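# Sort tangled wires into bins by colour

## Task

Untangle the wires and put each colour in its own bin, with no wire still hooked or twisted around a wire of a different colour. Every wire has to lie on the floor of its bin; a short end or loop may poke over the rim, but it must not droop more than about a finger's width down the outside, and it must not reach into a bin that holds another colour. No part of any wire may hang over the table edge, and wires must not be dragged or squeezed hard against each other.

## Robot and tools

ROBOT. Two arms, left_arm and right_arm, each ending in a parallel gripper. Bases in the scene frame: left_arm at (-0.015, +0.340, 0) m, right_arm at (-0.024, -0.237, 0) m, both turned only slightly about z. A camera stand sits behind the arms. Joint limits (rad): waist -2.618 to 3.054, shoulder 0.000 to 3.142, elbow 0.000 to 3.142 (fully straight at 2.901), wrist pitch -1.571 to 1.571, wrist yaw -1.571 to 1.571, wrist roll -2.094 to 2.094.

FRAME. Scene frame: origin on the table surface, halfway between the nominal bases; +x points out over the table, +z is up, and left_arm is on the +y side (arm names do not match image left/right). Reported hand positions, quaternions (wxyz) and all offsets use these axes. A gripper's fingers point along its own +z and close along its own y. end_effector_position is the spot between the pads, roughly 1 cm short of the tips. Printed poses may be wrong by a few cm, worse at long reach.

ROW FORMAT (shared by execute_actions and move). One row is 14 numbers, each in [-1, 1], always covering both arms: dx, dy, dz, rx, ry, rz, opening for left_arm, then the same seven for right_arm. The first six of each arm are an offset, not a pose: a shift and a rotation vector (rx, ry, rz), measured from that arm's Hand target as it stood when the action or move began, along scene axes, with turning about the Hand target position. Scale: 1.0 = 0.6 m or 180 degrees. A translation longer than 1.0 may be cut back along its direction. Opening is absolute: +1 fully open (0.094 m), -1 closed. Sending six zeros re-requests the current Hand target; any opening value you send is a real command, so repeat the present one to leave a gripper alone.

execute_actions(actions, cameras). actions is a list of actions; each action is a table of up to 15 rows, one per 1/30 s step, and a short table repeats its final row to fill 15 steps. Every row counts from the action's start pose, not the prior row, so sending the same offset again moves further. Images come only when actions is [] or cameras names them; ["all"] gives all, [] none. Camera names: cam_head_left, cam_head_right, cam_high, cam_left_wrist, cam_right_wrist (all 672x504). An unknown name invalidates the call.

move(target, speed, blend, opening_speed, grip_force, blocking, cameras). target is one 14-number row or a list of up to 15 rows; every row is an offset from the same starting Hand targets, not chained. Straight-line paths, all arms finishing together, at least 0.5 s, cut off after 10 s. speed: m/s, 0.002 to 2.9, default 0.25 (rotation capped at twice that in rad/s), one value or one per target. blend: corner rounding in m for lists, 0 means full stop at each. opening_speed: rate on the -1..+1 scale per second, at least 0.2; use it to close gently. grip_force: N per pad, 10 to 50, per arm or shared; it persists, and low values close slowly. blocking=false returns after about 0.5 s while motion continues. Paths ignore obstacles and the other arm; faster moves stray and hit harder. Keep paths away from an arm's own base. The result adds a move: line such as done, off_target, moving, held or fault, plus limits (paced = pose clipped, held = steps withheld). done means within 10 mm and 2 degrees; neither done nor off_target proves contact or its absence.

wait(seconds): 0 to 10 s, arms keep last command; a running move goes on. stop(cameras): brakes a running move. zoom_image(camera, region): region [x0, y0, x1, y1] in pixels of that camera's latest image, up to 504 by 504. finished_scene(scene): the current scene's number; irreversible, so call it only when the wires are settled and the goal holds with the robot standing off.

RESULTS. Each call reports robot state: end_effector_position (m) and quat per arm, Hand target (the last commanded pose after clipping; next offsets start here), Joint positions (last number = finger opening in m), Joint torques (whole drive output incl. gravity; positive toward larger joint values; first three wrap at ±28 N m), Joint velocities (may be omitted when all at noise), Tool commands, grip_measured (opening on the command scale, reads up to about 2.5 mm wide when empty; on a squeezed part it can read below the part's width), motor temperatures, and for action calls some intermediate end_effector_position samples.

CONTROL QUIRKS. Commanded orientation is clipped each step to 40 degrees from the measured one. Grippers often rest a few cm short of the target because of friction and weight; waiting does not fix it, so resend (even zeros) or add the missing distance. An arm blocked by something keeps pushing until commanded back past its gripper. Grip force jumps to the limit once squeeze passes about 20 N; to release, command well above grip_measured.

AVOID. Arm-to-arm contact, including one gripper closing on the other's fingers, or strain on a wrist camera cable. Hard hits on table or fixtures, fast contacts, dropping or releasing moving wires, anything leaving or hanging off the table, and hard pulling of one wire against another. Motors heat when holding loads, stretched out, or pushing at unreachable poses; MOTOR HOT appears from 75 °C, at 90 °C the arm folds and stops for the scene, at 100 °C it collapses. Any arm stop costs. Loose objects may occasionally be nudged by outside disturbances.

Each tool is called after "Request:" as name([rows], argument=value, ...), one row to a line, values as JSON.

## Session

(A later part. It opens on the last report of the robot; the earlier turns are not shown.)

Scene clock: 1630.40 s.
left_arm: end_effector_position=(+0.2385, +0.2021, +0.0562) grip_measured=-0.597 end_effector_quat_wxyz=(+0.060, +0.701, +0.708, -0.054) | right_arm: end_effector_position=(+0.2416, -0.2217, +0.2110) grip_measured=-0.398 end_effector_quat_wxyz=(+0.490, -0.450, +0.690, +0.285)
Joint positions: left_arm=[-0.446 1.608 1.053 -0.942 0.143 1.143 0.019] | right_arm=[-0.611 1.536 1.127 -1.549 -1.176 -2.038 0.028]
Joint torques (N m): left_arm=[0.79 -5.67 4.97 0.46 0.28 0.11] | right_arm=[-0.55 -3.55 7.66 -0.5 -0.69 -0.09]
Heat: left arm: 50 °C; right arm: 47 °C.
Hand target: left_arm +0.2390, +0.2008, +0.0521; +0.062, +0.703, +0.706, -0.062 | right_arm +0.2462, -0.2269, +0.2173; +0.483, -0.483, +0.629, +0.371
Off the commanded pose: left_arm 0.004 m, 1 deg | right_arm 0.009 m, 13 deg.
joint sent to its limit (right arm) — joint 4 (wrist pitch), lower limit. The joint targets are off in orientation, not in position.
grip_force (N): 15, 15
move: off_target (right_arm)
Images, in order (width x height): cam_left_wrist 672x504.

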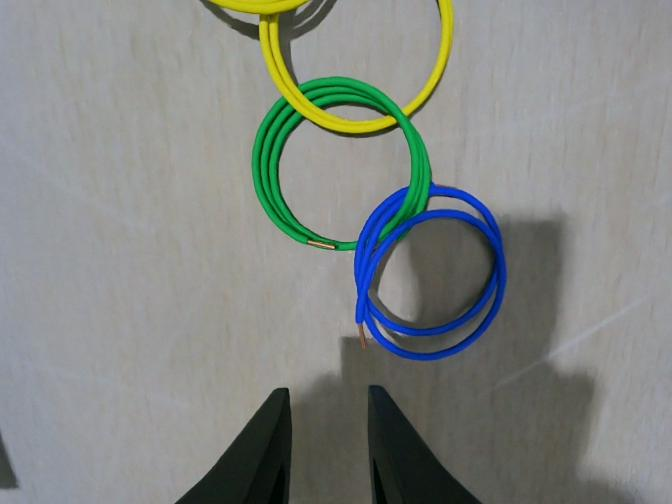

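Request:
move([
  [-0.0175,-0.02,-0.04,0,0,0,-0.5,0.0,0,0,0,0,0,-0.4],
  [-0.0175,-0.02,-0.082,0,0,0,-0.5,0.0,0,0,0,0,0,-0.4],
  [-0.0175,-0.02,-0.082,0,0,0,-1,0.0,0,0,0,0,0,-0.4],
], speed=[0.15,0.05,0.05], cameras=["cam_left_wrist"])

Scene clock: 1671.63 s.
left_arm: end_effector_position=(+0.2320, +0.1915, +0.0079) grip_measured=-0.929 end_effector_quat_wxyz=(+0.064, +0.703, +0.706, -0.054) | right_arm: end_effector_position=(+0.2416, -0.2217, +0.2110) grip_measured=-0.398 end_effector_quat_wxyz=(+0.490, -0.450, +0.690, +0.285)
Joint positions: left_arm=[-0.489 1.674 0.913 -0.723 0.144 1.106 0.003] | right_arm=[-0.611 1.536 1.127 -1.549 -1.176 -2.038 0.028]
Joint torques (N m): left_arm=[-0.43 -5.91 4.44 0.53 0.19 -0.08] | right_arm=[-0.57 -3.56 7.65 -0.5 -0.7 -0.09]
Heat: left arm: 49 °C; right arm: 47 °C.
Hand target: left_arm +0.2285, +0.1888, +0.0028; +0.062, +0.703, +0.706, -0.062 | right_arm +0.2462, -0.2269, +0.2173; +0.483, -0.483, +0.629, +0.371
Off the commanded pose: left_arm 0.007 m, 1 deg | right_arm 0.009 m, 13 deg.
joint sent to its limit (right arm) — joint 4 (wrist pitch), lower limit. The joint targets are off in orientation, not in position.
grip_force (N): 15, 15
move: off_target (right_arm)
Images, in order (width x height): cam_left_wrist 672x504.

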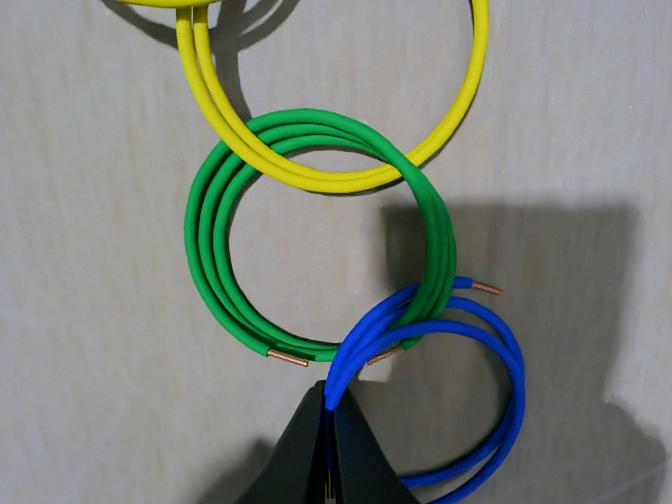

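Request:
move([
  [-0.02,0.028,0.012,0,0,0.278,-1,0.0,0,0,0,0,0,-0.4],
  [-0.053,0.03,0.012,0,0,0.556,-1,0.0,0,0,0,0,0,-0.4],
], speed=0.12, blend=[0.006,0], cameras=["cam_left_wrist","cam_high"])

Request:
zoom_image(camera="cam_left_wrist", region=[300, 230, 630, 500])

Scene clock: 1689.87 s.
left_arm: end_effector_position=(+0.1989, +0.2029, +0.0086) grip_measured=-0.929 end_effector_quat_wxyz=(+0.085, -0.087, +0.993, -0.003) | right_arm: end_effector_position=(+0.2416, -0.2217, +0.2110) grip_measured=-0.398 end_effector_quat_wxyz=(+0.490, -0.450, +0.690, +0.285)
Joint positions: left_arm=[-0.686 1.505 0.742 -0.677 -0.11 -0.819 0.003] | right_arm=[-0.611 1.536 1.127 -1.549 -1.176 -2.038 0.028]
Joint torques (N m): left_arm=[-0.65 -5.96 5.29 0.26 -0.21 -0.09] | right_arm=[-0.57 -3.56 7.66 -0.5 -0.7 -0.09]
Heat: left arm: 49 °C; right arm: 47 °C.
Hand target: left_arm +0.1967, +0.2067, +0.0101; +0.087, -0.089, +0.992, +0.007 | right_arm +0.2462, -0.2269, +0.2173; +0.483, -0.483, +0.629, +0.371
Off the commanded pose: left_arm 0.005 m, 1 deg | right_arm 0.009 m, 13 deg.
joint sent to its limit (right arm) — joint 4 (wrist pitch), lower limit. The joint targets are off in orientation, not in position.
grip_force (N): 15, 15
move: off_target (right_arm)
Images, in order (width x height): cam_high 672x504, cam_left_wrist 672x504.

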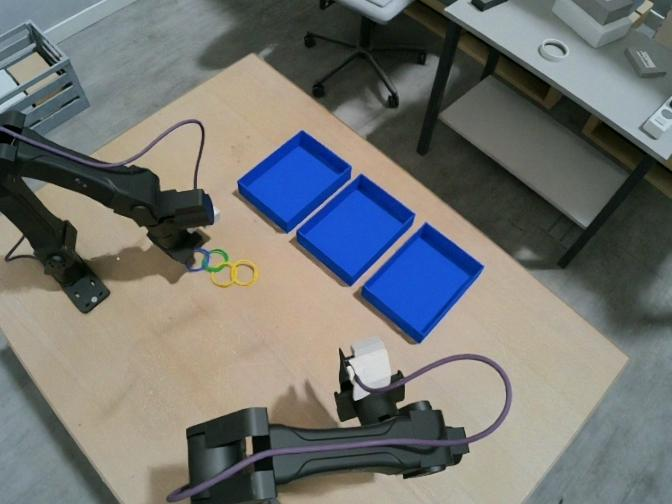

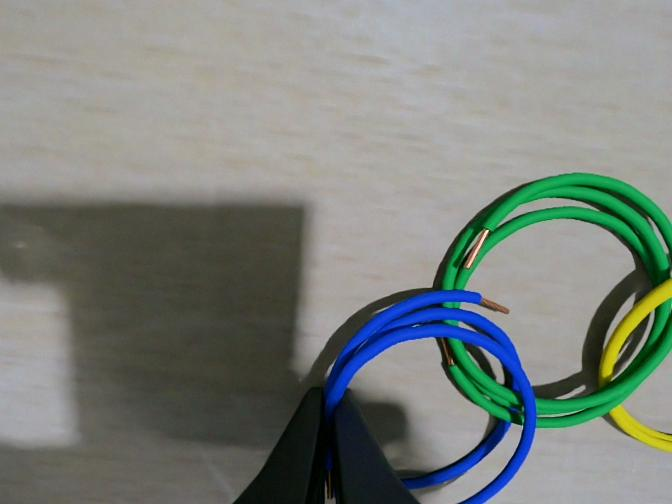

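Scaled by 1.527 from the camera's 672x504 image, which has a finer 960x720 frame.

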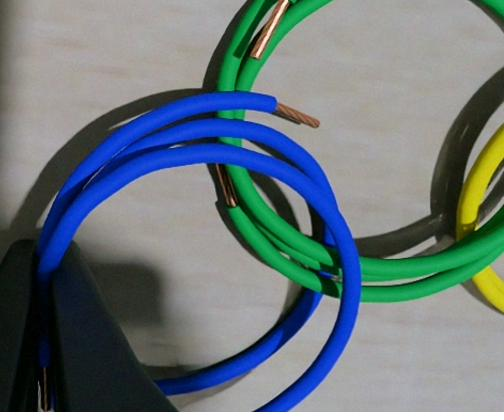

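Request:
move([
  [-0.0225,-0.007,0.006,0,0,0.194,-1,0.0,0,0,0,0,0,-0.4],
  [-0.037,-0.026,0.006,0,0,0.39,-1,0.0,0,0,0,0,0,-0.4],
], speed=0.12, blend=[0.006,0], cameras=["cam_left_wrist"])

Request:
zoom_image(camera="cam_left_wrist", region=[300, 230, 630, 500])

Scene clock: 1706.97 s.
left_arm: end_effector_position=(+0.1749, +0.1877, +0.0125) grip_measured=-0.929 end_effector_quat_wxyz=(+0.048, -0.618, +0.784, +0.038) | right_arm: end_effector_position=(+0.2416, -0.2217, +0.2110) grip_measured=-0.398 end_effector_quat_wxyz=(+0.490, -0.450, +0.690, +0.285)
Joint positions: left_arm=[-0.792 1.635 0.897 -0.895 -0.106 -2.097 0.003] | right_arm=[-0.611 1.536 1.127 -1.549 -1.176 -2.038 0.028]
Joint torques (N m): left_arm=[0.76 -5.05 6.11 -0.21 -0.1 -0.13] | right_arm=[-0.57 -3.56 7.65 -0.5 -0.7 -0.09]
Heat: left arm: 49 °C; right arm: 47 °C.
Hand target: left_arm +0.1745, +0.1912, +0.0137; +0.067, -0.643, +0.760, +0.056 | right_arm +0.2462, -0.2269, +0.2173; +0.483, -0.483, +0.629, +0.371
Off the commanded pose: left_arm 0.004 m, 5 deg | right_arm 0.009 m, 13 deg.
joint sent to its limit (left arm) — joint 6 (wrist roll), lower limit. The joint targets are off in orientation, not in position.
joint sent to its limit (right arm) — joint 4 (wrist pitch), lower limit. The joint targets are off in orientation, not in position.
grip_force (N): 15, 15
move: off_target (left_arm, right_arm)
Images, in order (width x height): cam_left_wrist 672x504.

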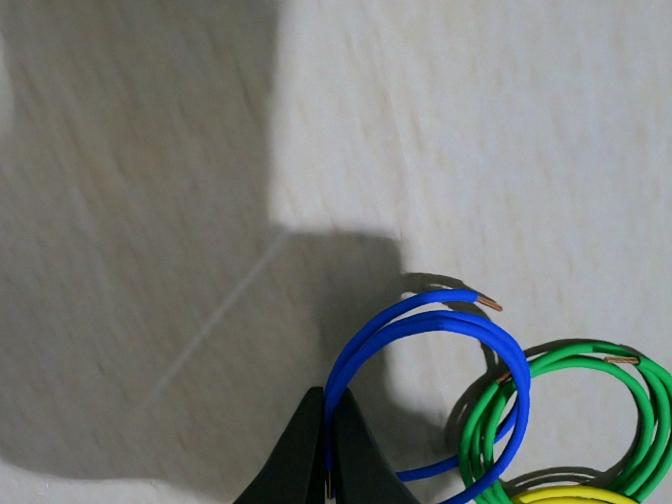

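Scaled by 1.527 from the camera's 672x504 image, which has a finer 960x720 frame.

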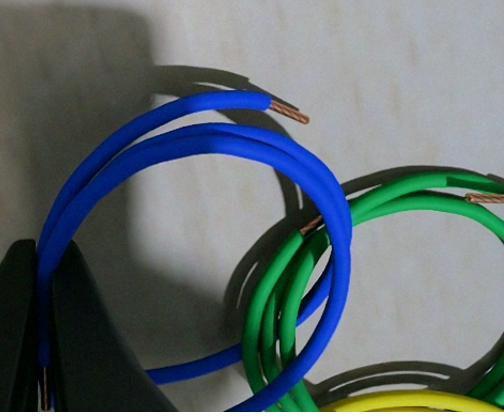

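Request:
move([
  [0,0,0,0,0,0,-0.5,0.0,0,0,0,0,0,-0.4],
  [0.02,0.02,0.15,0,0,0,-0.5,0.0,0,0,0,0,0,-0.4],
  [-0.01,-0.02,0.15,0,0,-0.44,-0.5,0.0,0,0,0,0,0,-0.4],
], speed=[0.06,0.15,0.3], cameras=["cam_left_wrist"])

Request:
zoom_image(camera="cam_left_wrist", region=[250, 150, 450, 350])

Scene clock: 1730.20 s.
left_arm: end_effector_position=(+0.1679, +0.1799, +0.1028) grip_measured=-0.503 end_effector_quat_wxyz=(+0.079, -0.016, +0.997, +0.007) | right_arm: end_effector_position=(+0.2416, -0.2217, +0.2110) grip_measured=-0.398 end_effector_quat_wxyz=(+0.490, -0.450, +0.690, +0.285)
Joint positions: left_arm=[-0.85 1.37 1.024 -1.129 -0.126 -0.843 0.023] | right_arm=[-0.611 1.536 1.127 -1.549 -1.176 -2.038 0.028]
Joint torques (N m): left_arm=[-0.42 -6.05 4.83 0.59 -0.09 0.01] | right_arm=[-0.58 -3.56 7.66 -0.5 -0.7 -0.09]
Heat: left arm: 50 °C; right arm: 48 °C.
Hand target: left_arm +0.1685, +0.1792, +0.1036; +0.088, -0.011, +0.996, +0.001 | right_arm +0.2462, -0.2269, +0.2173; +0.483, -0.483, +0.629, +0.371
Off the commanded pose: left_arm 0.001 m, 1 deg | right_arm 0.009 m, 13 deg.
joint sent to its limit (right arm) — joint 4 (wrist pitch), lower limit. The joint targets are off in orientation, not in position.
grip_force (N): 15, 15
move: off_target (right_arm)
Images, in order (width x height): cam_left_wrist 672x504.

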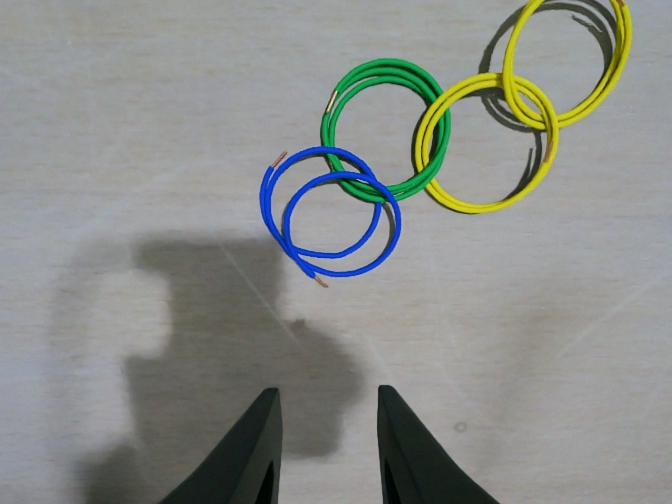

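Scaled by 2.520 from the camera's 672x504 image, which has a finer 960x720 frame.

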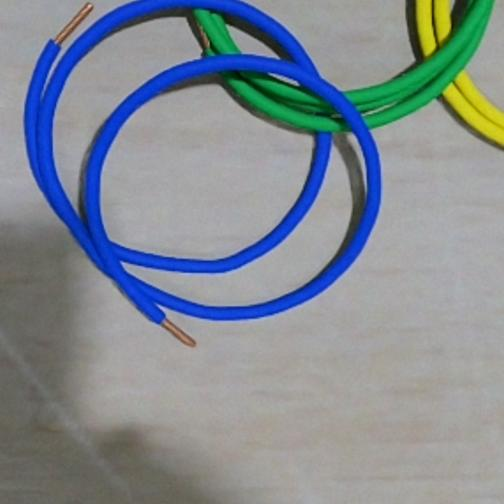

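Request:
move(target=[0.024,0.03,-0.085,0,0,-0.75,-0.6,0.0,0,0,0,0,0,-0.4], speed=0.3, cameras=["cam_left_wrist"])

Scene clock: 1758.40 s.
left_arm: end_effector_position=(+0.1841, +0.1979, +0.0502) grip_measured=-0.597 end_effector_quat_wxyz=(+0.036, +0.916, +0.395, -0.069) | right_arm: end_effector_position=(+0.2416, -0.2217, +0.2110) grip_measured=-0.398 end_effector_quat_wxyz=(+0.490, -0.450, +0.690, +0.285)
Joint positions: left_arm=[-0.546 1.542 0.963 -1.018 0.152 1.818 0.019] | right_arm=[-0.611 1.536 1.127 -1.549 -1.176 -2.038 0.028]
Joint torques (N m): left_arm=[0.92 -4.66 6.84 -0.13 0.21 0.09] | right_arm=[-0.57 -3.55 7.66 -0.5 -0.69 -0.09]
Heat: left arm: 49 °C; right arm: 48 °C.
Hand target: left_arm +0.1829, +0.1972, +0.0527; +0.034, +0.916, +0.391, -0.081 | right_arm +0.2462, -0.2269, +0.2173; +0.483, -0.483, +0.629, +0.371
Off the commanded pose: left_arm 0.003 m, 1 deg | right_arm 0.009 m, 13 deg.
joint sent to its limit (right arm) — joint 4 (wrist pitch), lower limit. The joint targets are off in orientation, not in position.
grip_force (N): 15, 15
move: off_target (right_arm)
Images, in order (width x height): cam_left_wrist 672x504.

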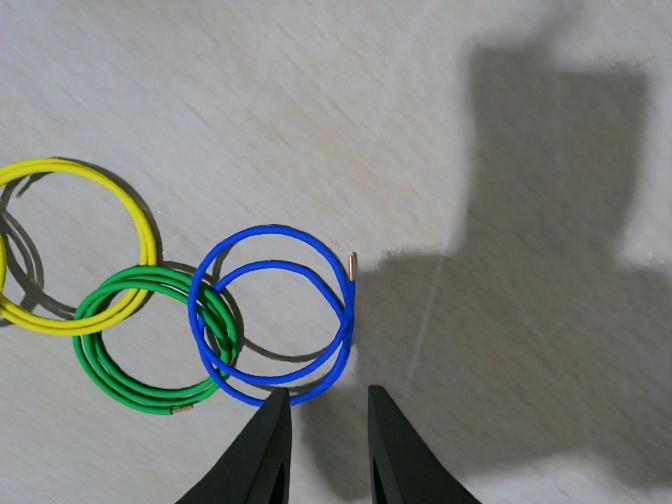

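Request:
move([
  [-0.033,-0.0187,0,0,0,0,-0.8,0.0,0,0,0,0,0,-0.4],
  [-0.033,-0.0187,-0.058,0,0,0,-0.8,0.0,0,0,0,0,0,-0.4],
], speed=[0.1,0.04], cameras=["cam_left_wrist"])

Request:
zoom_image(camera="cam_left_wrist", region=[240, 330, 420, 480])

Scene clock: 1778.10 s.
left_arm: end_effector_position=(+0.1674, +0.1885, +0.0223) grip_measured=-0.797 end_effector_quat_wxyz=(+0.034, +0.917, +0.392, -0.071) | right_arm: end_effector_position=(+0.2416, -0.2217, +0.2110) grip_measured=-0.398 end_effector_quat_wxyz=(+0.490, -0.450, +0.690, +0.285)
Joint positions: left_arm=[-0.613 1.554 0.854 -0.893 0.155 1.756 0.01] | right_arm=[-0.611 1.536 1.127 -1.549 -1.176 -2.038 0.028]
Joint torques (N m): left_arm=[-0.88 -4.82 4.31 0.25 0.29 -0.05] | right_arm=[-0.57 -3.56 7.66 -0.5 -0.7 -0.1]
Heat: left arm: 51 °C; right arm: 48 °C.
Hand target: left_arm +0.1631, +0.1860, +0.0179; +0.034, +0.916, +0.392, -0.081 | right_arm +0.2462, -0.2269, +0.2173; +0.483, -0.483, +0.629, +0.371
Off the commanded pose: left_arm 0.007 m, 1 deg | right_arm 0.009 m, 13 deg.
joint sent to its limit (right arm) — joint 4 (wrist pitch), lower limit. The joint targets are off in orientation, not in position.
grip_force (N): 15, 15
move: off_target (right_arm)
Images, in order (width x height): cam_left_wrist 672x504.

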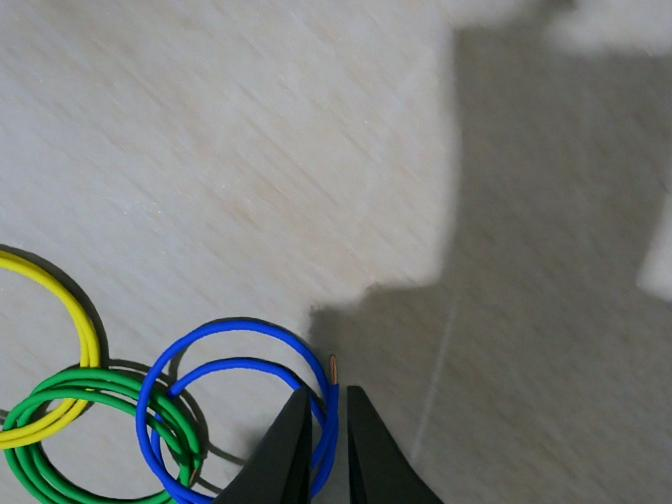

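Scaled by 2.800 from the camera's 672x504 image, which has a finer 960x720 frame.

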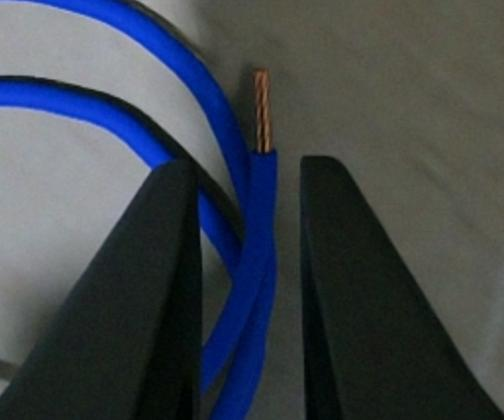

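Request:
move(target=[-0.003,0.0017,-0.025,0,0,0,-0.8,0.0,0,0,0,0,0,-0.4], speed=0.03, cameras=["cam_left_wrist"])

Request:
zoom_image(camera="cam_left_wrist", region=[240, 330, 420, 480])

Scene clock: 1791.93 s.
left_arm: end_effector_position=(+0.1666, +0.1890, +0.0083) grip_measured=-0.797 end_effector_quat_wxyz=(+0.035, +0.917, +0.392, -0.070) | right_arm: end_effector_position=(+0.2416, -0.2217, +0.2110) grip_measured=-0.398 end_effector_quat_wxyz=(+0.490, -0.450, +0.690, +0.285)
Joint positions: left_arm=[-0.613 1.576 0.812 -0.827 0.155 1.756 0.01] | right_arm=[-0.611 1.536 1.127 -1.549 -1.176 -2.038 0.028]
Joint torques (N m): left_arm=[-0.57 -4.7 3.95 0.26 0.25 -0.07] | right_arm=[-0.57 -3.55 7.65 -0.5 -0.69 -0.1]
Motor temperatures (°C): left_arm=[33 41 49 32 32 33 35] | right_arm=[31 34 48 36 35 32 33]
Heat: left arm: 49 °C; right arm: 48 °C.
Hand target: left_arm +0.1613, +0.1870, +0.0029; +0.034, +0.916, +0.391, -0.081 | right_arm +0.2462, -0.2269, +0.2173; +0.483, -0.483, +0.629, +0.371
Off the commanded pose: left_arm 0.008 m, 1 deg | right_arm 0.009 m, 13 deg.
joint sent to its limit (right arm) — joint 4 (wrist pitch), lower limit. The joint targets are off in orientation, not in position.
grip_force (N): 15, 15
move: off_target (right_arm)
Images, in order (width x height): cam_left_wrist 672x504.

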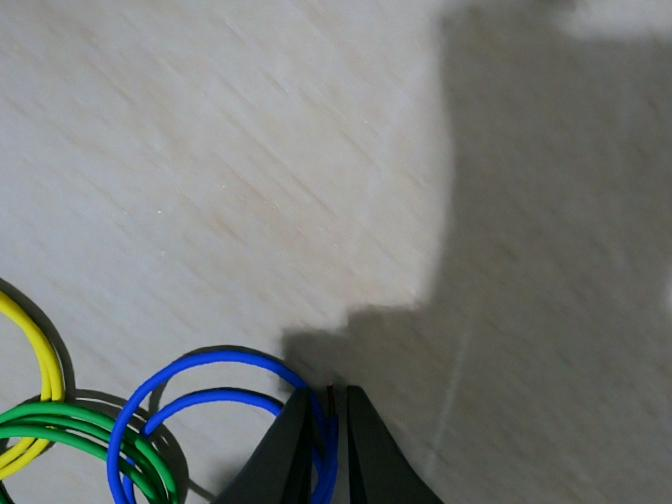

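Scaled by 2.800 from the camera's 672x504 image, which has a finer 960x720 frame.

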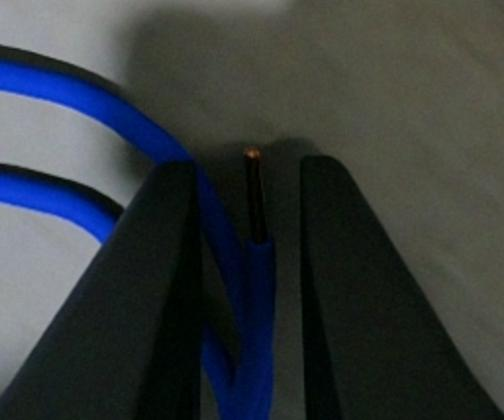

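Request:
move([
  [0.0,0.008,0.04,0,0,0,-0.8,0.0,0,0,0,0,0,-0.4],
  [-0.004,0.011,0.03,0,0,0,-0.8,0.0,0,0,0,0,0,-0.4],
], speed=0.03, cameras=["cam_left_wrist"])

Request:
zoom_image(camera="cam_left_wrist", region=[240, 330, 420, 480])

Scene clock: 1805.10 s.
left_arm: end_effector_position=(+0.1609, +0.1935, +0.0191) grip_measured=-0.797 end_effector_quat_wxyz=(+0.026, +0.916, +0.394, -0.076) | right_arm: end_effector_position=(+0.2416, -0.2217, +0.2110) grip_measured=-0.398 end_effector_quat_wxyz=(+0.490, -0.450, +0.690, +0.285)
Joint positions: left_arm=[-0.61 1.546 0.831 -0.896 0.155 1.756 0.01] | right_arm=[-0.611 1.536 1.127 -1.549 -1.176 -2.038 0.028]
Joint torques (N m): left_arm=[0.75 -6.74 4.37 0.15 0.29 0.1] | right_arm=[-0.57 -3.56 7.65 -0.5 -0.7 -0.1]
Heat: left arm: 48 °C; right arm: 48 °C.
Hand target: left_arm +0.1589, +0.1936, +0.0208; +0.034, +0.916, +0.391, -0.081 | right_arm +0.2462, -0.2269, +0.2173; +0.483, -0.483, +0.629, +0.371
Off the commanded pose: left_arm 0.003 m, 1 deg | right_arm 0.009 m, 13 deg.
joint sent to its limit (right arm) — joint 4 (wrist pitch), lower limit. The joint targets are off in orientation, not in position.
grip_force (N): 15, 15
move: off_target (right_arm)
Images, in order (width x height): cam_left_wrist 672x504.

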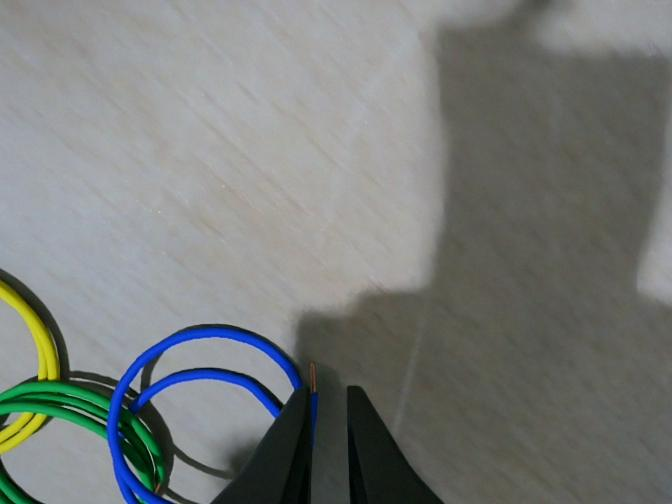

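Scaled by 2.800 from the camera's 672x504 image, which has a finer 960x720 frame.

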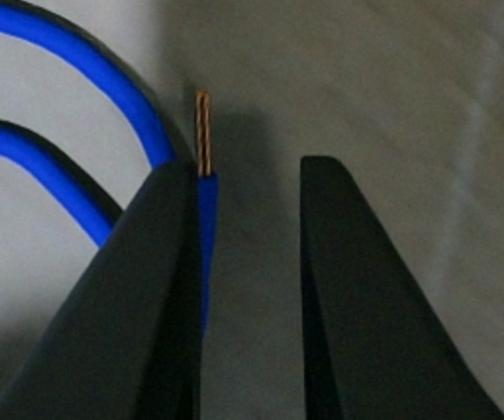

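Request:
move(target=[-0.004,0.002,-0.03,0,0,0,-0.8,0.0,0,0,0,0,0,-0.4], speed=0.03, cameras=["cam_left_wrist"])

Request:
zoom_image(camera="cam_left_wrist", region=[240, 330, 420, 480])

Scene clock: 1821.43 s.
left_arm: end_effector_position=(+0.1592, +0.1946, +0.0075) grip_measured=-0.797 end_effector_quat_wxyz=(+0.033, +0.916, +0.394, -0.071) | right_arm: end_effector_position=(+0.2416, -0.2217, +0.2110) grip_measured=-0.398 end_effector_quat_wxyz=(+0.490, -0.450, +0.690, +0.285)
Joint positions: left_arm=[-0.61 1.546 0.78 -0.828 0.155 1.756 0.01] | right_arm=[-0.611 1.536 1.127 -1.549 -1.176 -2.038 0.028]
Joint torques (N m): left_arm=[0.64 -4.37 4.03 0.24 0.23 0.09] | right_arm=[-0.58 -3.56 7.65 -0.5 -0.7 -0.09]
Heat: left arm: 48 °C; right arm: 48 °C.
Hand target: left_arm +0.1565, +0.1948, +0.0029; +0.034, +0.916, +0.391, -0.081 | right_arm +0.2462, -0.2269, +0.2173; +0.483, -0.483, +0.629, +0.371
Off the commanded pose: left_arm 0.005 m, 1 deg | right_arm 0.009 m, 13 deg.
joint sent to its limit (right arm) — joint 4 (wrist pitch), lower limit. The joint targets are off in orientation, not in position.
grip_force (N): 15, 15
move: off_target (right_arm)
Images, in order (width x height): cam_left_wrist 672x504.

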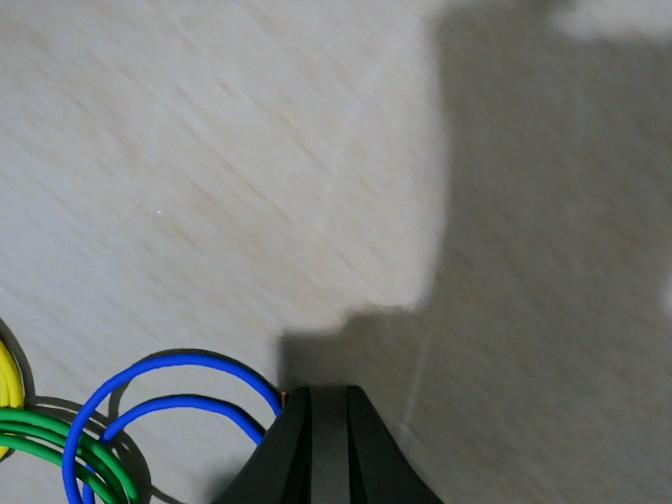

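Scaled by 2.800 from the camera's 672x504 image, which has a finer 960x720 frame.

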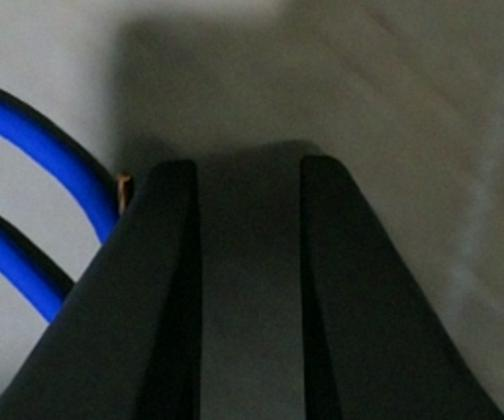

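Request:
move([
  [0.0,0.0,0.045,0,0,0,-0.8,0.0,0,0,0,0,0,-0.4],
  [0.0095,-0.009,0.03,0,0,0,-0.8,0.0,0,0,0,0,0,-0.4],
], speed=0.04, cameras=["cam_left_wrist"])

Request:
zoom_image(camera="cam_left_wrist", region=[240, 330, 420, 480])

Scene clock: 1855.80 s.
left_arm: end_effector_position=(+0.1564, +0.1964, +0.0188) grip_measured=-0.797 end_effector_quat_wxyz=(+0.021, +0.915, +0.395, -0.079) | right_arm: end_effector_position=(+0.2416, -0.2217, +0.2110) grip_measured=-0.398 end_effector_quat_wxyz=(+0.490, -0.450, +0.690, +0.285)
Joint positions: left_arm=[-0.61 1.539 0.822 -0.908 0.155 1.756 0.01] | right_arm=[-0.611 1.536 1.127 -1.549 -1.176 -2.038 0.028]
Joint torques (N m): left_arm=[-0.06 -4.67 6.22 0.21 0.26 0.07] | right_arm=[-0.57 -3.56 7.65 -0.5 -0.7 -0.09]
Heat: left arm: 47 °C; right arm: 48 °C.
Hand target: left_arm +0.1623, +0.1893, +0.0209; +0.034, +0.916, +0.391, -0.081 | right_arm +0.2462, -0.2269, +0.2173; +0.483, -0.483, +0.629, +0.371
Off the commanded pose: left_arm 0.009 m, 2 deg | right_arm 0.009 m, 13 deg.
joint sent to its limit (right arm) — joint 4 (wrist pitch), lower limit. The joint targets are off in orientation, not in position.
grip_force (N): 15, 15
move: off_target (right_arm)
Images, in order (width x height): cam_left_wrist 672x504.

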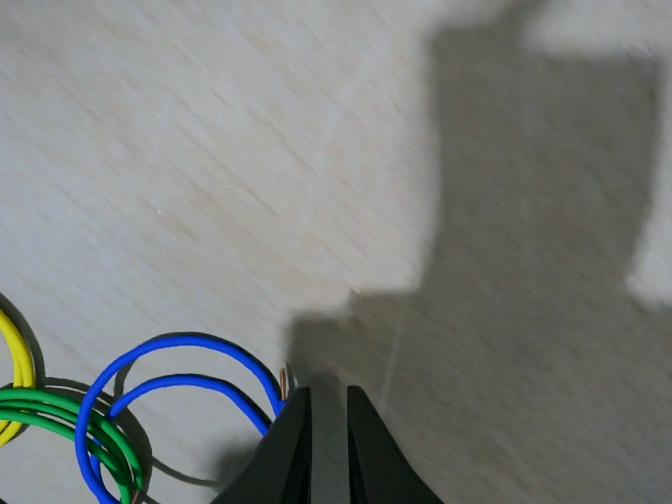

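Scaled by 2.800 from the camera's 672x504 image, which has a finer 960x720 frame.

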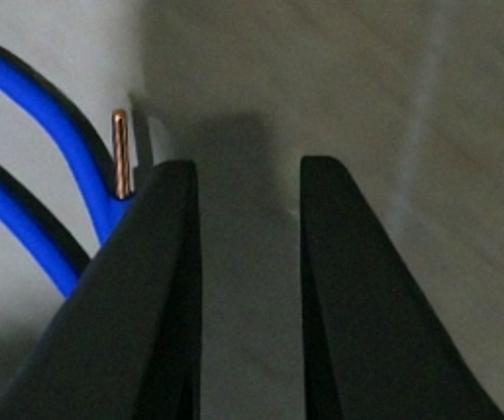

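Request:
move([
  [0.0105,-0.006,0.06,0,0,0,-0.8,0.0,0,0,0,0,0,-0.4],
  [0.0105,-0.006,0.0,0,0,0,-0.8,0.0,0,0,0,0,0,-0.4],
], speed=0.06, cameras=["cam_left_wrist"])

Request:
zoom_image(camera="cam_left_wrist", region=[240, 330, 420, 480])

Scene clock: 1868.93 s.
left_arm: end_effector_position=(+0.1712, +0.1868, +0.0251) grip_measured=-0.797 end_effector_quat_wxyz=(+0.033, +0.916, +0.394, -0.072) | right_arm: end_effector_position=(+0.2416, -0.2217, +0.2110) grip_measured=-0.398 end_effector_quat_wxyz=(+0.490, -0.450, +0.690, +0.285)
Joint positions: left_arm=[-0.61 1.567 0.879 -0.908 0.155 1.756 0.01] | right_arm=[-0.611 1.536 1.127 -1.549 -1.176 -2.038 0.028]
Joint torques (N m): left_arm=[0.14 -4.96 4.44 0.23 0.23 0.08] | right_arm=[-0.57 -3.56 7.66 -0.5 -0.69 -0.09]
Heat: left arm: 49 °C; right arm: 48 °C.
Hand target: left_arm +0.1685, +0.1858, +0.0209; +0.034, +0.916, +0.391, -0.081 | right_arm +0.2462, -0.2269, +0.2173; +0.483, -0.483, +0.629, +0.371
Off the commanded pose: left_arm 0.005 m, 1 deg | right_arm 0.009 m, 13 deg.
joint sent to its limit (right arm) — joint 4 (wrist pitch), lower limit. The joint targets are off in orientation, not in position.
grip_force (N): 15, 15
move: off_target (right_arm)
Images, in order (width x height): cam_left_wrist 672x504.

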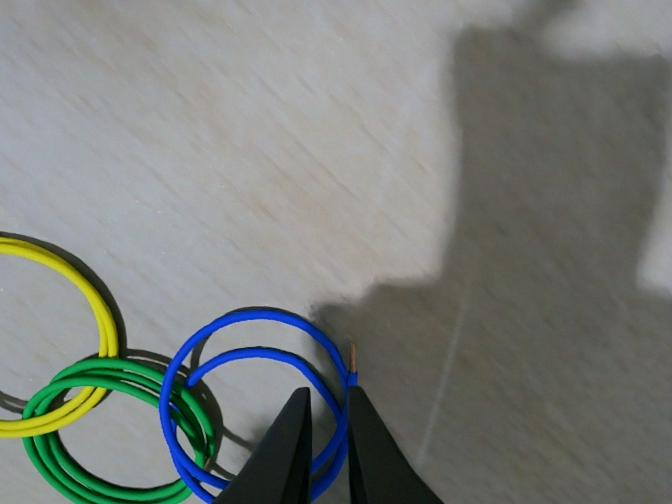

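Scaled by 2.800 from the camera's 672x504 image, which has a finer 960x720 frame.

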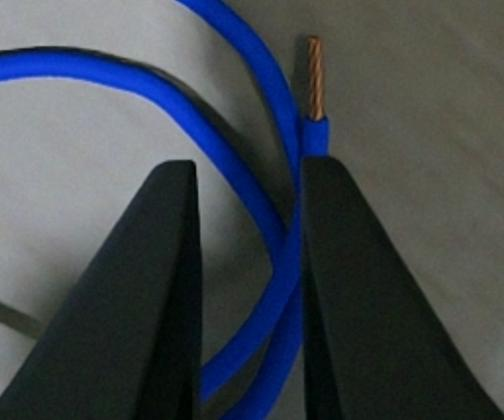

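Request:
move(target=[-0.004,-0.006,-0.03,0,0,0,-0.8,0.0,0,0,0,0,0,-0.4], speed=0.03, cameras=["cam_left_wrist"])

Request:
zoom_image(camera="cam_left_wrist", region=[240, 330, 420, 480])

Scene clock: 1889.37 s.
left_arm: end_effector_position=(+0.1681, +0.1873, +0.0089) grip_measured=-0.797 end_effector_quat_wxyz=(+0.028, +0.916, +0.394, -0.074) | right_arm: end_effector_position=(+0.2416, -0.2217, +0.2110) grip_measured=-0.398 end_effector_quat_wxyz=(+0.490, -0.450, +0.690, +0.285)
Joint positions: left_arm=[-0.616 1.598 0.837 -0.845 0.155 1.75 0.01] | right_arm=[-0.611 1.536 1.127 -1.549 -1.176 -2.038 0.028]
Joint torques (N m): left_arm=[-1.01 -4.77 3.92 0.48 0.27 -0.02] | right_arm=[-0.57 -3.58 7.66 -0.5 -0.7 -0.09]
Heat: left arm: 49 °C; right arm: 48 °C.
Hand target: left_arm +0.1661, +0.1821, +0.0029; +0.034, +0.916, +0.392, -0.081 | right_arm +0.2462, -0.2269, +0.2173; +0.483, -0.483, +0.629, +0.371
Off the commanded pose: left_arm 0.008 m, 1 deg | right_arm 0.009 m, 13 deg.
joint sent to its limit (right arm) — joint 4 (wrist pitch), lower limit. The joint targets are off in orientation, not in position.
grip_force (N): 15, 15
move: off_target (right_arm)
Images, in order (width x height): cam_left_wrist 672x504.

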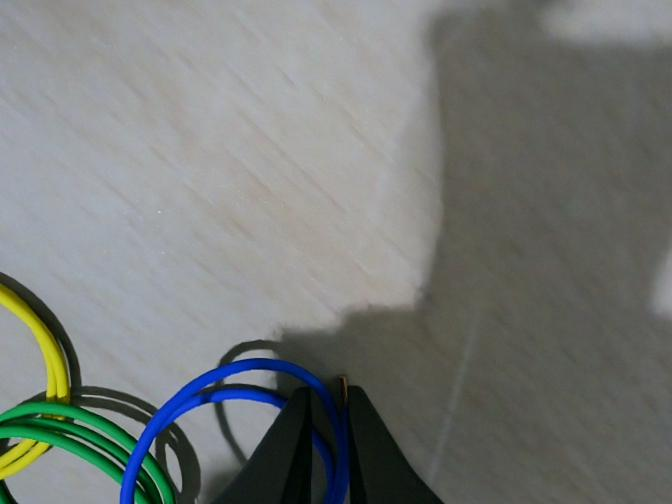

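Scaled by 2.800 from the camera's 672x504 image, which has a finer 960x720 frame.

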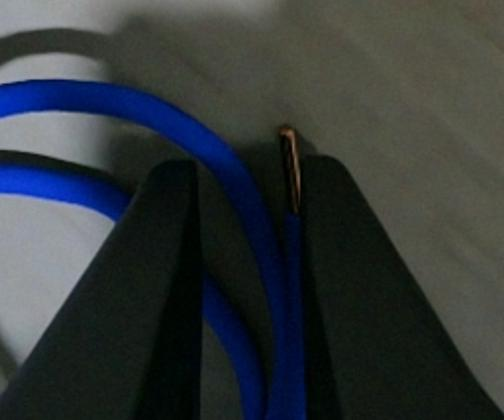

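Request:
move([
  [0,0,0,0,0,0,-1,0,0,0,0,0,0,-0.4],
  [0,0,0.07,0,0,0,-1,0,0,0,0,0,0,-0.4],
], speed=0.05, cameras=["cam_left_wrist","cam_high"])

Request:
zoom_image(camera="cam_left_wrist", region=[100, 250, 400, 500])

Scene clock: 1911.00 s.
left_arm: end_effector_position=(+0.1689, +0.1870, +0.0368) grip_measured=-0.978 end_effector_quat_wxyz=(+0.027, +0.915, +0.395, -0.075) | right_arm: end_effector_position=(+0.2416, -0.2217, +0.2110) grip_measured=-0.398 end_effector_quat_wxyz=(+0.490, -0.450, +0.690, +0.285)
Joint positions: left_arm=[-0.616 1.551 0.914 -0.971 0.154 1.748 0.001] | right_arm=[-0.611 1.536 1.127 -1.549 -1.176 -2.038 0.028]
Joint torques (N m): left_arm=[-1.1 -7.01 6.6 -0.12 0.28 -0.03] | right_arm=[-0.58 -3.55 7.65 -0.5 -0.7 -0.09]
Heat: left arm: 47 °C; right arm: 48 °C.
Hand target: left_arm +0.1661, +0.1821, +0.0449; +0.034, +0.916, +0.392, -0.081 | right_arm +0.2462, -0.2269, +0.2173; +0.483, -0.483, +0.629, +0.371
Off the commanded pose: left_arm 0.010 m, 1 deg | right_arm 0.009 m, 13 deg.
joint sent to its limit (right arm) — joint 4 (wrist pitch), lower limit. The joint targets are off in orientation, not in position.
grip_force (N): 15, 15
move: off_target (right_arm)
Images, in order (width x height): cam_high 672x504, cam_left_wrist 672x504.

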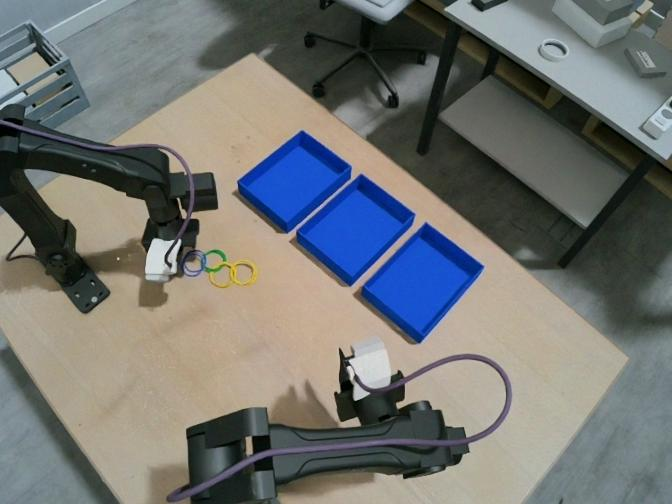

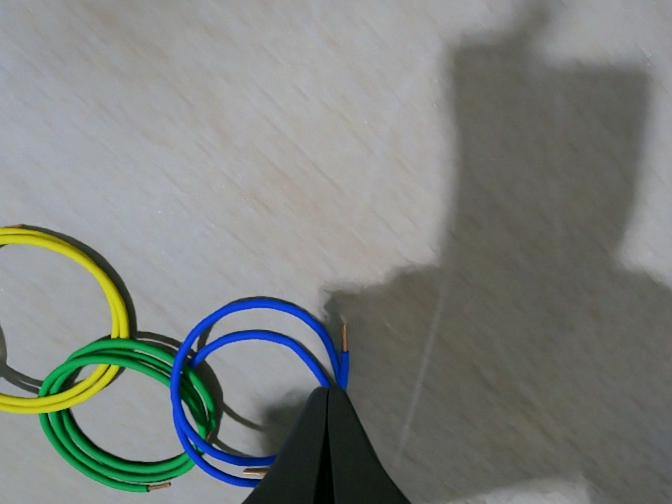

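Scaled by 1.680 from the camera's 672x504 image, which has a finer 960x720 frame.

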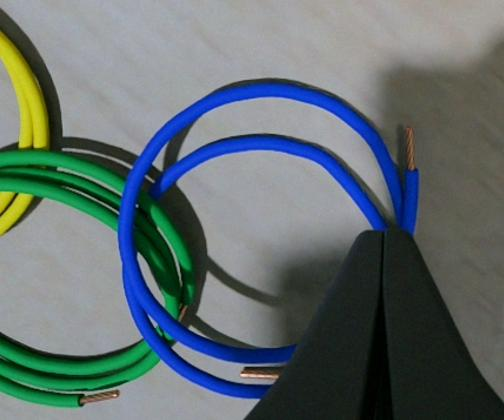

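Request:
move([
  [0,0,0,0,0,0,-0.75,0,0,0,0,0,0,-0.4],
  [0,0,-0.07,0,0,0,-0.75,0,0,0,0,0,0,-0.4],
  [0,0,-0.07,0,0,0,-1,0,0,0,0,0,0,-0.4],
], speed=0.05, grip_force=30, cameras=["cam_left_wrist"])

Request:
zoom_image(camera="cam_left_wrist", region=[240, 330, 420, 480])

Scene clock: 1933.97 s.
left_arm: end_effector_position=(+0.1701, +0.1852, +0.0085) grip_measured=-0.949 end_effector_quat_wxyz=(+0.033, +0.915, +0.395, -0.073) | right_arm: end_effector_position=(+0.2416, -0.2217, +0.2110) grip_measured=-0.398 end_effector_quat_wxyz=(+0.490, -0.450, +0.690, +0.285)
Joint positions: left_arm=[-0.616 1.6 0.837 -0.833 0.159 1.748 0.002] | right_arm=[-0.611 1.536 1.127 -1.549 -1.176 -2.038 0.028]
Joint torques (N m): left_arm=[-0.9 -4.67 4.15 0.38 0.22 -0.02] | right_arm=[-0.57 -3.58 7.66 -0.5 -0.7 -0.1]
Heat: left arm: 49 °C; right arm: 48 °C.
Hand target: left_arm +0.1661, +0.1821, +0.0029; +0.034, +0.916, +0.392, -0.081 | right_arm +0.2462, -0.2269, +0.2173; +0.483, -0.483, +0.629, +0.371
Off the commanded pose: left_arm 0.008 m, 1 deg | right_arm 0.009 m, 13 deg.
joint sent to its limit (right arm) — joint 4 (wrist pitch), lower limit. The joint targets are off in orientation, not in position.
grip_force (N): 30, 30
move: off_target (right_arm)
Images, in order (width x height): cam_left_wrist 672x504.

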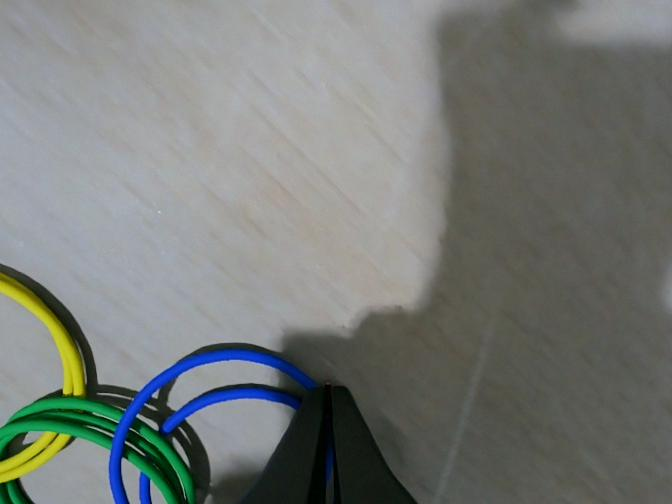

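Scaled by 2.800 from the camera's 672x504 image, which has a finer 960x720 frame.

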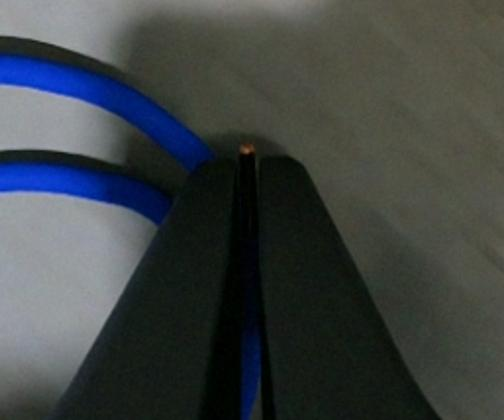

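Request:
move([
  [0,0,0.06,0,0,0,-1,0,0,0,0,0,0,-0.4],
  [0.004,-0.041,0.065,0,0,0.278,-1,0,0,0,0,0,0,-0.4],
  [0.039,-0.065,0.065,0,0,0.556,-1,0,0,0,0,0,0,-0.4],
], speed=[0.1,0.15,0.15], blend=[0,0.006,0], cameras=["cam_left_wrist","cam_high"])

Request:
zoom_image(camera="cam_left_wrist", region=[100, 220, 440, 500])

Scene clock: 1957.03 s.
left_arm: end_effector_position=(+0.1821, +0.1509, +0.0383) grip_measured=-0.952 end_effector_quat_wxyz=(+0.070, +0.290, +0.954, -0.023) | right_arm: end_effector_position=(+0.2416, -0.2217, +0.2110) grip_measured=-0.398 end_effector_quat_wxyz=(+0.490, -0.450, +0.690, +0.285)
Joint positions: left_arm=[-0.818 1.509 0.879 -0.795 -0.025 -0.192 0.002] | right_arm=[-0.611 1.536 1.127 -1.549 -1.176 -2.038 0.028]
Joint torques (N m): left_arm=[-0.76 -4.75 7.08 0.6 -0.09 -0.12] | right_arm=[-0.57 -3.55 7.66 -0.49 -0.7 -0.1]
Heat: left arm: 48 °C; right arm: 48 °C.
Hand target: left_arm +0.1895, +0.1431, +0.0419; +0.084, +0.288, +0.954, -0.026 | right_arm +0.2462, -0.2269, +0.2173; +0.483, -0.483, +0.629, +0.371
Off the commanded pose: left_arm 0.011 m, 2 deg | right_arm 0.009 m, 13 deg.
joint sent to its limit (right arm) — joint 4 (wrist pitch), lower limit. The joint targets are off in orientation, not in position.
grip_force (N): 30, 30
move: off_target (left_arm, right_arm)
Images, in order (width x height): cam_high 672x504, cam_left_wrist 672x504.

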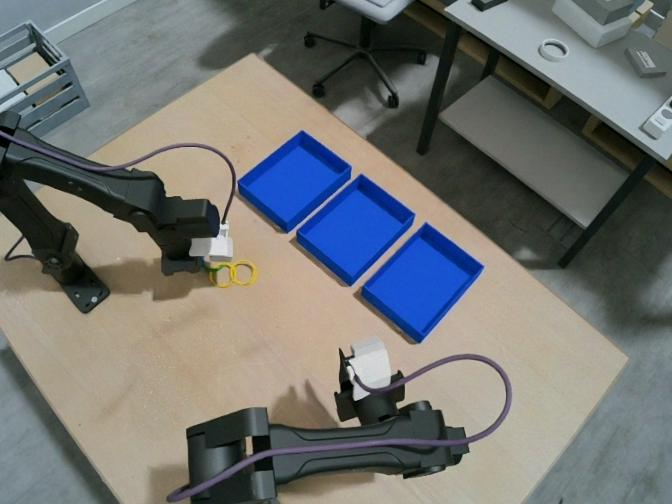

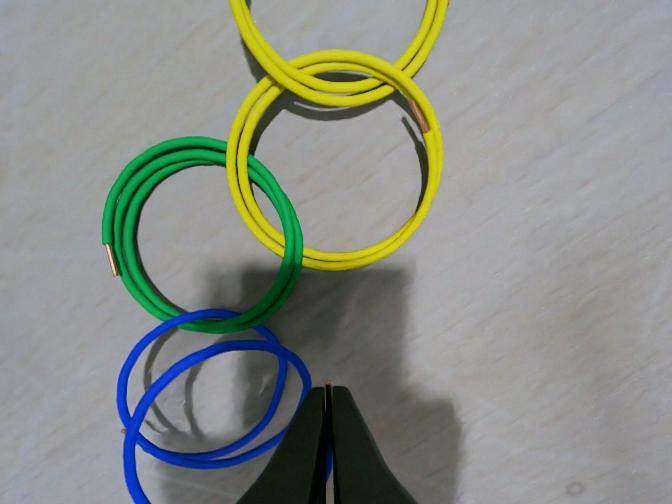

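Scaled by 1.482 from the camera's 672x504 image, which has a finer 960x720 frame.

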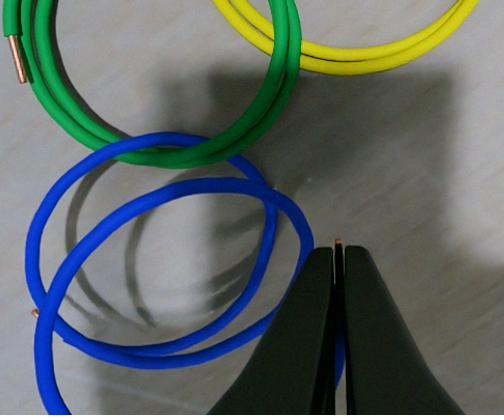

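Request:
move([
  [0.046,-0.005,0.01,0,0,0.278,-1,0,0,0,0,0,0,-0.4],
  [0.08,0.027,0.01,0,0,0.54,-1,0,0,0,0,0,0,-0.4],
], speed=0.15, blend=[0.006,0], cameras=["cam_left_wrist","cam_high"])

Request:
zoom_image(camera="cam_left_wrist", region=[100, 220, 440, 500])

Request:
zoom_image(camera="cam_high", region=[180, 220, 280, 300])

Scene clock: 1990.40 s.
left_arm: end_effector_position=(+0.2352, +0.1545, +0.0475) grip_measured=-0.952 end_effector_quat_wxyz=(+0.070, -0.517, +0.852, +0.033) | right_arm: end_effector_position=(+0.2416, -0.2217, +0.2110) grip_measured=-0.398 end_effector_quat_wxyz=(+0.490, -0.450, +0.690, +0.285)
Joint positions: left_arm=[-0.764 1.788 1.222 -1.027 -0.154 -1.822 0.002] | right_arm=[-0.611 1.536 1.127 -1.549 -1.176 -2.038 0.028]
Joint torques (N m): left_arm=[0.49 -6.69 6.79 -0.11 -0.22 -0.12] | right_arm=[-0.58 -3.56 7.65 -0.5 -0.7 -0.09]
Heat: left arm: 51 °C; right arm: 48 °C.
Hand target: left_arm +0.2375, +0.1593, +0.0479; +0.075, -0.525, +0.847, +0.046 | right_arm +0.2462, -0.2269, +0.2173; +0.483, -0.483, +0.629, +0.371
Off the commanded pose: left_arm 0.005 m, 2 deg | right_arm 0.009 m, 13 deg.
joint sent to its limit (right arm) — joint 4 (wrist pitch), lower limit. The joint targets are off in orientation, not in position.
grip_force (N): 30, 30
move: off_target (right_arm)
Images, in order (width x height): cam_high 672x504, cam_left_wrist 672x504.

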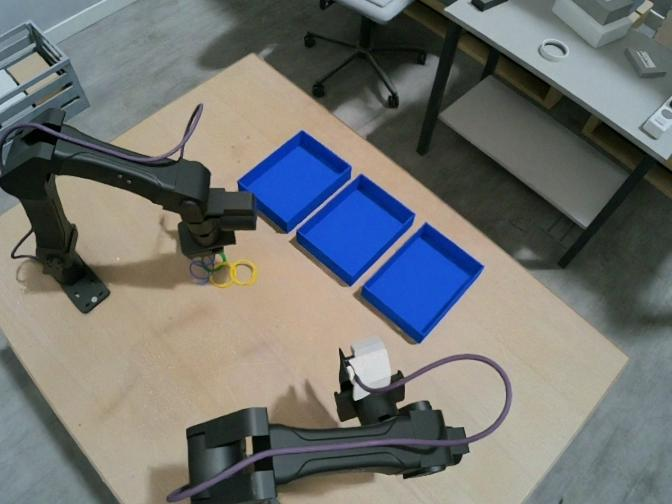

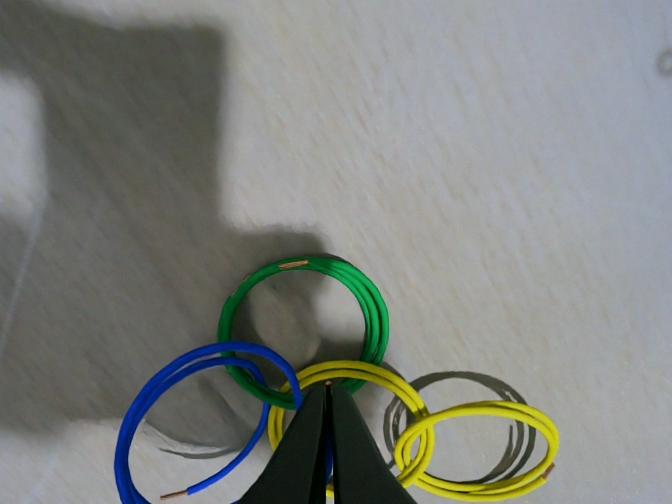

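Scaled by 1.482 from the camera's 672x504 image, which has a finer 960x720 frame.

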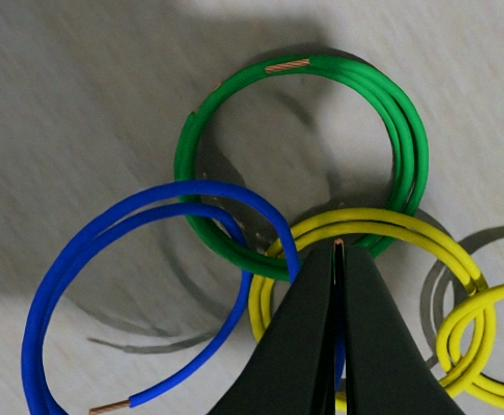

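Scaled by 5.040 from the camera's 672x504 image, which has a finer 960x720 frame.

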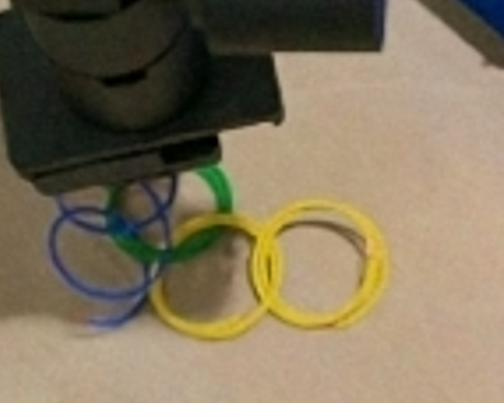

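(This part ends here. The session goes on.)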